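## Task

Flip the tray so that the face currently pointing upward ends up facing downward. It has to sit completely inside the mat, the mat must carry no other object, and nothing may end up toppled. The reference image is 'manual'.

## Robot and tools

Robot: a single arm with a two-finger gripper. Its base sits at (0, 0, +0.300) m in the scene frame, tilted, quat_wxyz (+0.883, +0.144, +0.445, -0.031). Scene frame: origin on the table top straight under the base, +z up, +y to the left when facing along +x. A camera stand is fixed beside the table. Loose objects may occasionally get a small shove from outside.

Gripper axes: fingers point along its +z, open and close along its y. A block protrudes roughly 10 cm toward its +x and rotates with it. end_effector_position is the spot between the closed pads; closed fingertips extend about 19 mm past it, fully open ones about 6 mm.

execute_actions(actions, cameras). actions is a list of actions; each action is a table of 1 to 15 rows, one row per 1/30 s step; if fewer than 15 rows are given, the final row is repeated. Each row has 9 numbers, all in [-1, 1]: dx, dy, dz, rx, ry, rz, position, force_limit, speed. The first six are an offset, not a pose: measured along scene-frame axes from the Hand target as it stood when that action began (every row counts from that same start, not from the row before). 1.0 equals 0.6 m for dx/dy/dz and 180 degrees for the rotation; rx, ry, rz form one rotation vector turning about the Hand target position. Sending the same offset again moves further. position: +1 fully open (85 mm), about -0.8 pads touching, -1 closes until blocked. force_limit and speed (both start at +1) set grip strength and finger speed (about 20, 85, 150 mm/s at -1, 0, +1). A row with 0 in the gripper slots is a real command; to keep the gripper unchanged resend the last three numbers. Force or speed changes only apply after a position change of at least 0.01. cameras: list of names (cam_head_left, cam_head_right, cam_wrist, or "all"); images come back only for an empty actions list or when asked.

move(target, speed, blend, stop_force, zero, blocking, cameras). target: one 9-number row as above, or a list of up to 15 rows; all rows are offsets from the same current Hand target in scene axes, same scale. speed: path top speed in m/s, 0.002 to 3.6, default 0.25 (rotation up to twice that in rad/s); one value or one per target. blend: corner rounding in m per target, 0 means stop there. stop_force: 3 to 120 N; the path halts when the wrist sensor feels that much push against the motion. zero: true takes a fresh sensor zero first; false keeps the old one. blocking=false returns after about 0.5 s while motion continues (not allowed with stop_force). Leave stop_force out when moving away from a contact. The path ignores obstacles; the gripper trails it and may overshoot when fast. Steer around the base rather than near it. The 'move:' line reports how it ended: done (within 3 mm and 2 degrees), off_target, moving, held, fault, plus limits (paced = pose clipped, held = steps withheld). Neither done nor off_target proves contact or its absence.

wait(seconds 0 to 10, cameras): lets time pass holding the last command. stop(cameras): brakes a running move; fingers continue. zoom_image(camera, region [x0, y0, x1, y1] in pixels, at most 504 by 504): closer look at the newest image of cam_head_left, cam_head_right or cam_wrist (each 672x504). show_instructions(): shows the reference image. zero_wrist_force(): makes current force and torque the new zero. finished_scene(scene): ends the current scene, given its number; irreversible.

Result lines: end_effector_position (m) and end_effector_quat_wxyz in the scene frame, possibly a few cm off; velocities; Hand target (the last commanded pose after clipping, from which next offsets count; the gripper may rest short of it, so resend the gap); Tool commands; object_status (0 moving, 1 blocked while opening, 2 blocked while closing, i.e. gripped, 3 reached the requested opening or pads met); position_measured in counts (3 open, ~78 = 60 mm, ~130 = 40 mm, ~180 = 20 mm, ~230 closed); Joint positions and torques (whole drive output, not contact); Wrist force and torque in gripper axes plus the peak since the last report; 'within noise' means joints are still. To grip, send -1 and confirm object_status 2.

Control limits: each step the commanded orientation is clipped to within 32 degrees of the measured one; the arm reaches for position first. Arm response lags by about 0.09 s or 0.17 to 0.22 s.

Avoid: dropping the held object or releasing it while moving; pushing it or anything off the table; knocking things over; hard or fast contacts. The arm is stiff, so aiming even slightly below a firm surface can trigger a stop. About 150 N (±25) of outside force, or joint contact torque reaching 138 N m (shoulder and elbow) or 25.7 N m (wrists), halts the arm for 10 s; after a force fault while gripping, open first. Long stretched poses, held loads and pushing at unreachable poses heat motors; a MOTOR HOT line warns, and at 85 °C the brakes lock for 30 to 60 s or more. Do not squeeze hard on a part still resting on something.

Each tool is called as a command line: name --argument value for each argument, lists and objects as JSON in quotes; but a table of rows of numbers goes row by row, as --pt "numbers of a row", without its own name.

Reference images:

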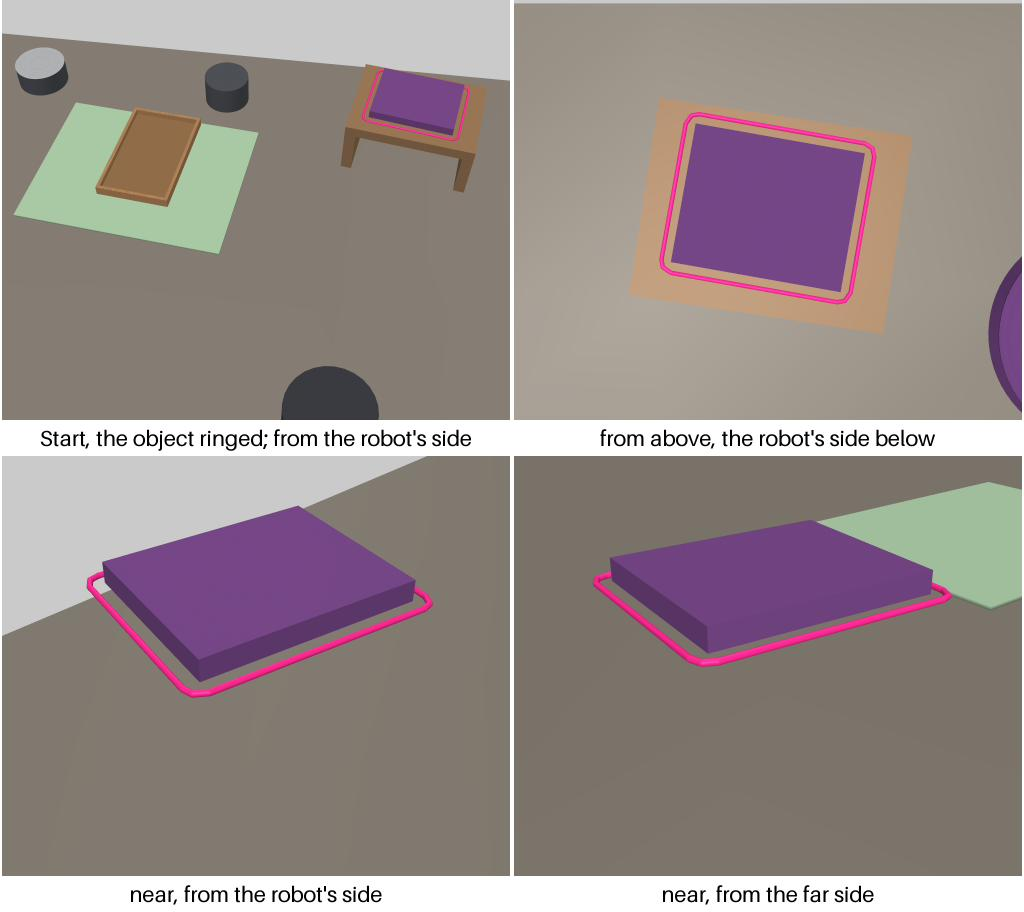

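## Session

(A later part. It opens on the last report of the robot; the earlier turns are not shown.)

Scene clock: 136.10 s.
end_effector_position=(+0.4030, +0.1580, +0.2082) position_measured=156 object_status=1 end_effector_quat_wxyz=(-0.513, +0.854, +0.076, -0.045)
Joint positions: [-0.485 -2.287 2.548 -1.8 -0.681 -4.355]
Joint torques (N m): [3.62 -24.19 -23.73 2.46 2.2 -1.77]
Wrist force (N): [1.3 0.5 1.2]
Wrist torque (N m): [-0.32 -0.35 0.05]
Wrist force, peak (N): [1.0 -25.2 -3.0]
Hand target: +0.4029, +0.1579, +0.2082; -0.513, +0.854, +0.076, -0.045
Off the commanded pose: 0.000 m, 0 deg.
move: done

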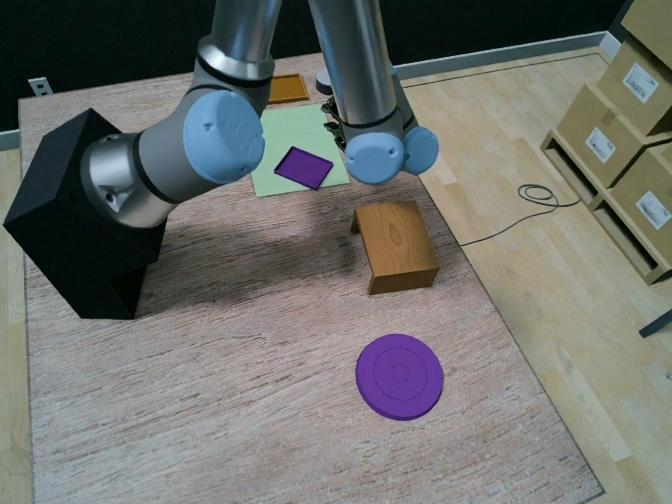

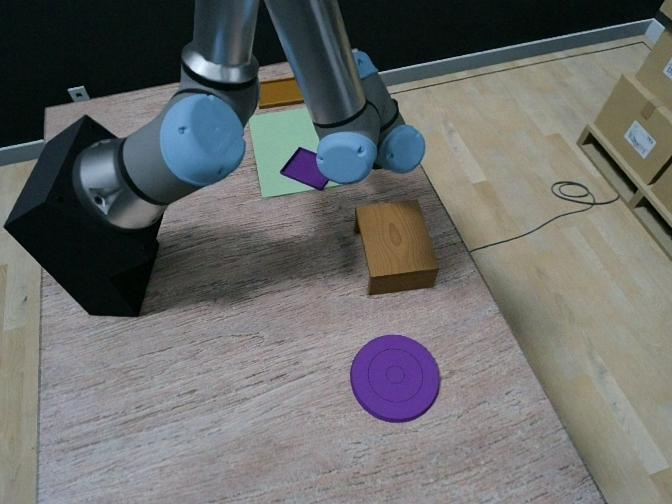

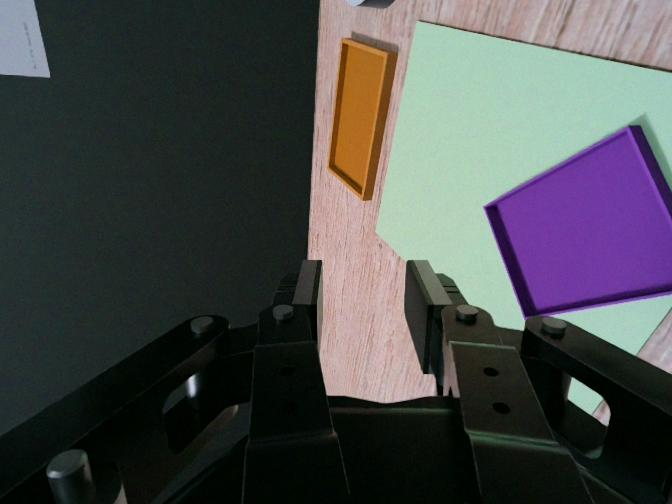

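move --pt "-0.0467 0.1 -0.05 0 0 0 -1 -0.7 0" --pt "-0.0467 0.1 -0.245 0 0 0 -1 -0.7 0" --speed '[0.25,0.12]' --blend '[0.02,0]' --cameras '["cam_wrist","cam_head_left"]'

zoom_image --camera "cam_head_left" --region '[230, 80, 380, 210]'

Scene clock: 139.37 s.
end_effector_position=(+0.3749, +0.2179, +0.0613) position_measured=232 object_status=3 end_effector_quat_wxyz=(-0.513, +0.854, +0.076, -0.045)
Joint positions: [-0.27 -1.463 2.568 -2.904 -0.702 -4.018]
Joint torques (N m): [25.88 -21.84 -5.35 -3.78 0.04 1.86]
Wrist force (N): [1.4 0.2 0.9]
Wrist torque (N m): [-0.35 -0.37 -0.04]
Wrist force, peak (N): [0.8 -0.6 2.1]
Hand target: +0.3749, +0.2179, +0.0612; -0.513, +0.854, +0.076, -0.045
Off the commanded pose: 0.000 m, 0 deg.
move: done
Images, in order (width x height): cam_head_left 672x504, cam_wrist 672x504.

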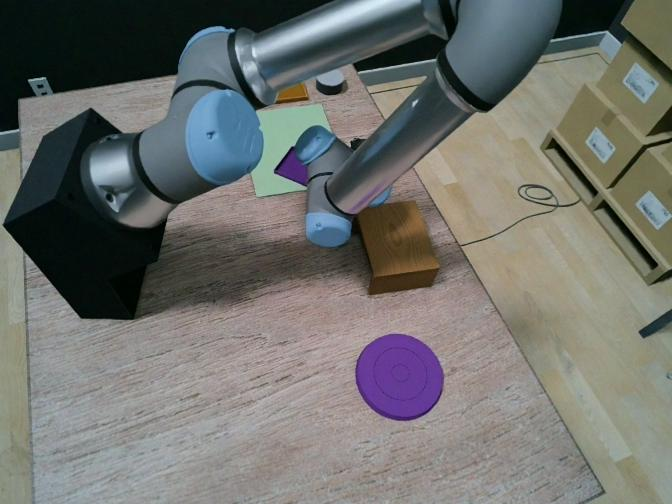

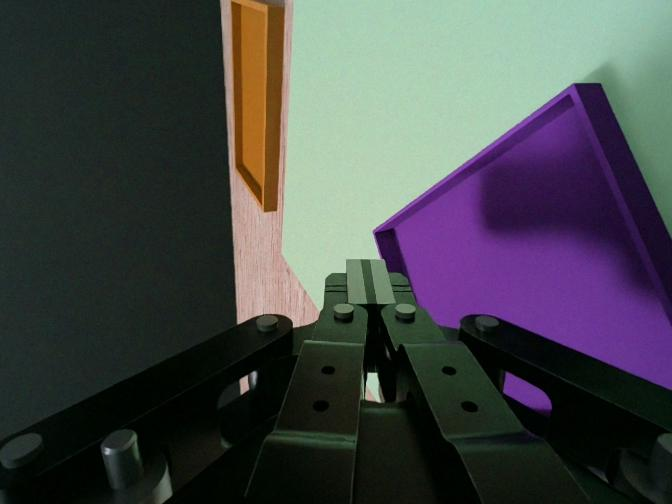

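Scaled by 3.360.

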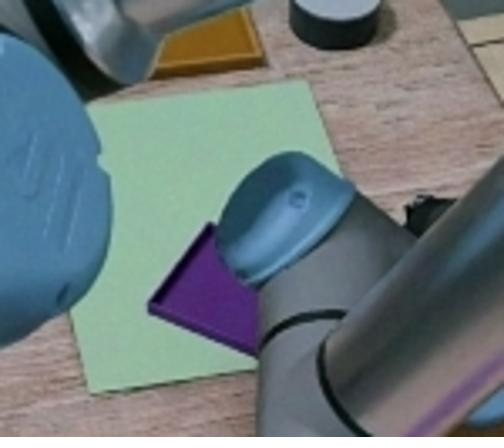

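move --target '[0,0,-0.08,0,0,0,-1,-0.7,0]' --speed 0.01 --stop_force 3

move --pt "0 0 0.006 0 0 0 -1 -0.7 0" --pt "-0.025 0.145 0.006 0 0 0 -1 -0.7 0" --speed 0.05 --cameras '["cam_wrist","cam_head_left"]'

zoom_image --camera "cam_head_left" --region '[230, 80, 380, 210]'

Scene clock: 144.93 s.
end_effector_position=(+0.3749, +0.2179, +0.0324) position_measured=232 object_status=3 end_effector_quat_wxyz=(-0.513, +0.854, +0.076, -0.045)
Joint positions: [-0.27 -1.36 2.519 -2.958 -0.702 -4.019]
Joint torques (N m): [10.21 -35.48 24.27 1.64 0.25 -0.68]
Wrist force (N): [1.5 -1.5 -0.9]
Wrist torque (N m): [-0.55 -0.39 0.03]
Wrist force, peak (N): [1.7 -2.7 -2.1]
Hand target: +0.3749, +0.2179, +0.0324; -0.513, +0.854, +0.076, -0.045 (not the last commanded pose)
Off the commanded pose: 0.019 m, 0 deg.
move: contact

Scene clock: 147.90 s.
end_effector_position=(+0.3599, +0.3049, +0.0360) position_measured=232 object_status=3 end_effector_quat_wxyz=(-0.513, +0.854, +0.076, -0.045)
Joint positions: [-0.042 -1.124 2.483 -3.393 -0.78 -3.701]
Joint torques (N m): [31.75 -22.33 -1.18 -4.54 0.26 2.16]
Wrist force (N): [1.3 -0.4 0.4]
Wrist torque (N m): [-0.41 -0.36 -0.03]
Wrist force, peak (N): [1.6 -1.5 -1.1]
Hand target: +0.3599, +0.3049, +0.0360; -0.513, +0.854, +0.076, -0.045
Off the commanded pose: 0.000 m, 0 deg.
move: done
Images, in order (width x height): cam_head_left 672x504, cam_wrist 672x504.

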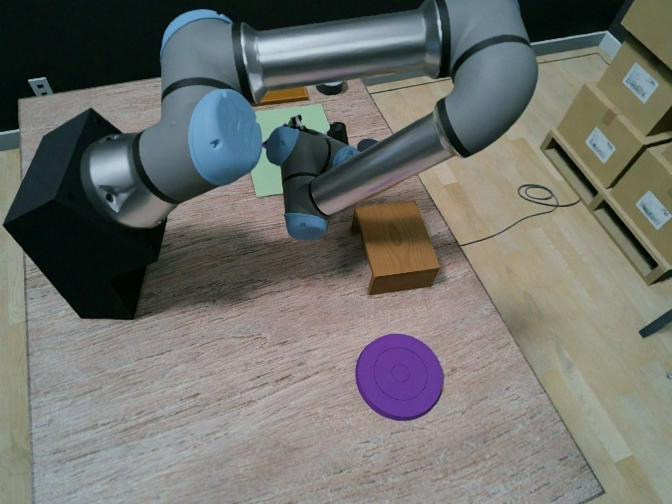

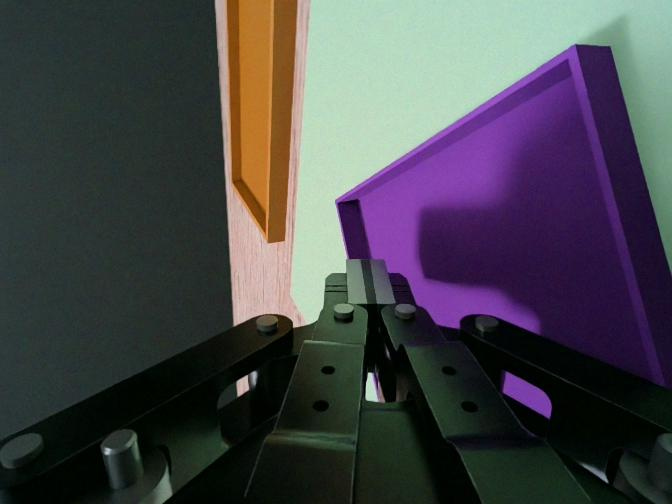

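Scaled by 3.360.

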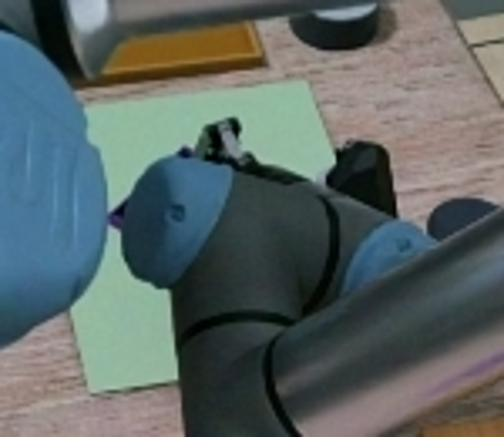

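move --pt "0 -0.005 0.06 0 0 0 -1 -0.7 0" --pt "0.1 -0.25 0.3 0 0 0 -1 -0.7 0" --speed '[0.15,0.35]' --blend '[0.01,0]' --cameras '["cam_wrist","cam_head_left"]'

zoom_image --camera "cam_head_left" --region '[230, 80, 380, 210]'

Scene clock: 150.90 s.
end_effector_position=(+0.4199, +0.1549, +0.2160) position_measured=232 object_status=3 end_effector_quat_wxyz=(-0.513, +0.854, +0.076, -0.045)
Joint positions: [-0.468 -2.284 2.504 -1.781 -0.681 -4.328]
Joint torques (N m): [3.13 -11.43 -24.16 2.18 2.2 -1.66]
Wrist force (N): [1.5 0.4 1.1]
Wrist torque (N m): [-0.33 -0.37 0.05]
Wrist force, peak (N): [1.1 0.5 2.4]
Hand target: +0.4199, +0.1549, +0.2160; -0.513, +0.854, +0.076, -0.045
Off the commanded pose: 0.000 m, 0 deg.
move: done
Images, in order (width x height): cam_head_left 672x504, cam_wrist 672x504.

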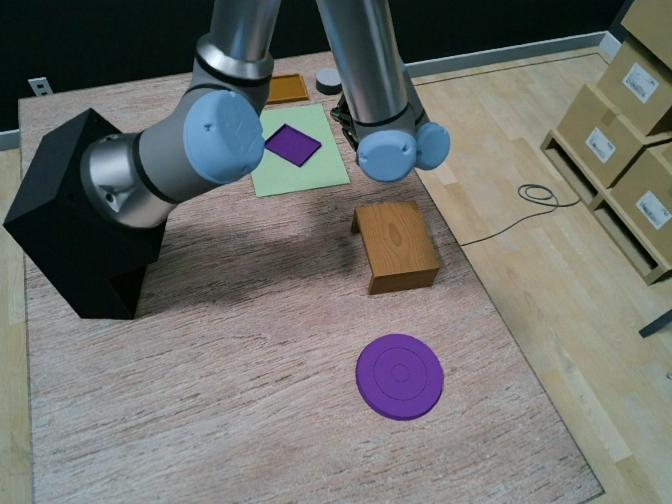

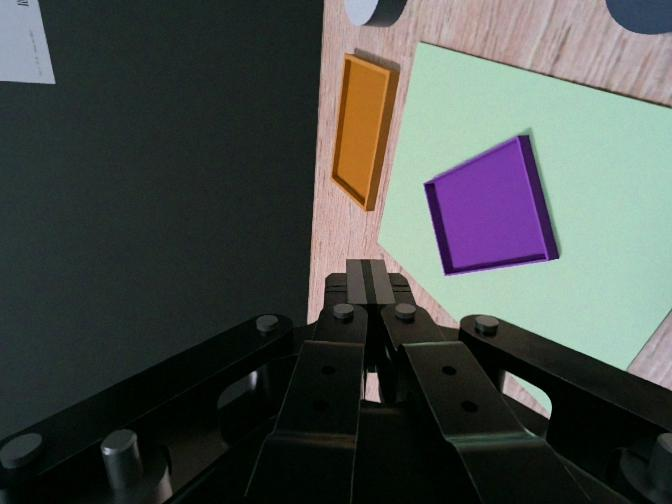

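Scaled by 3.360.

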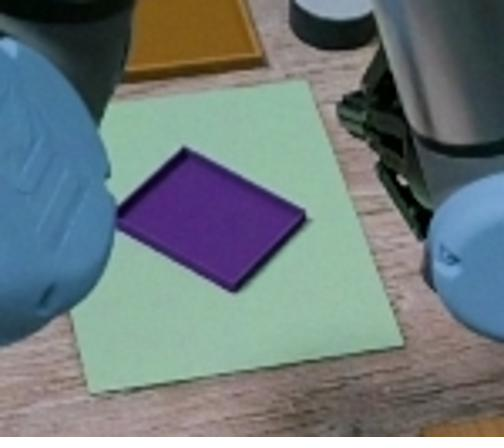

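finished_scene --scene 2

The scene is finished: the task was done.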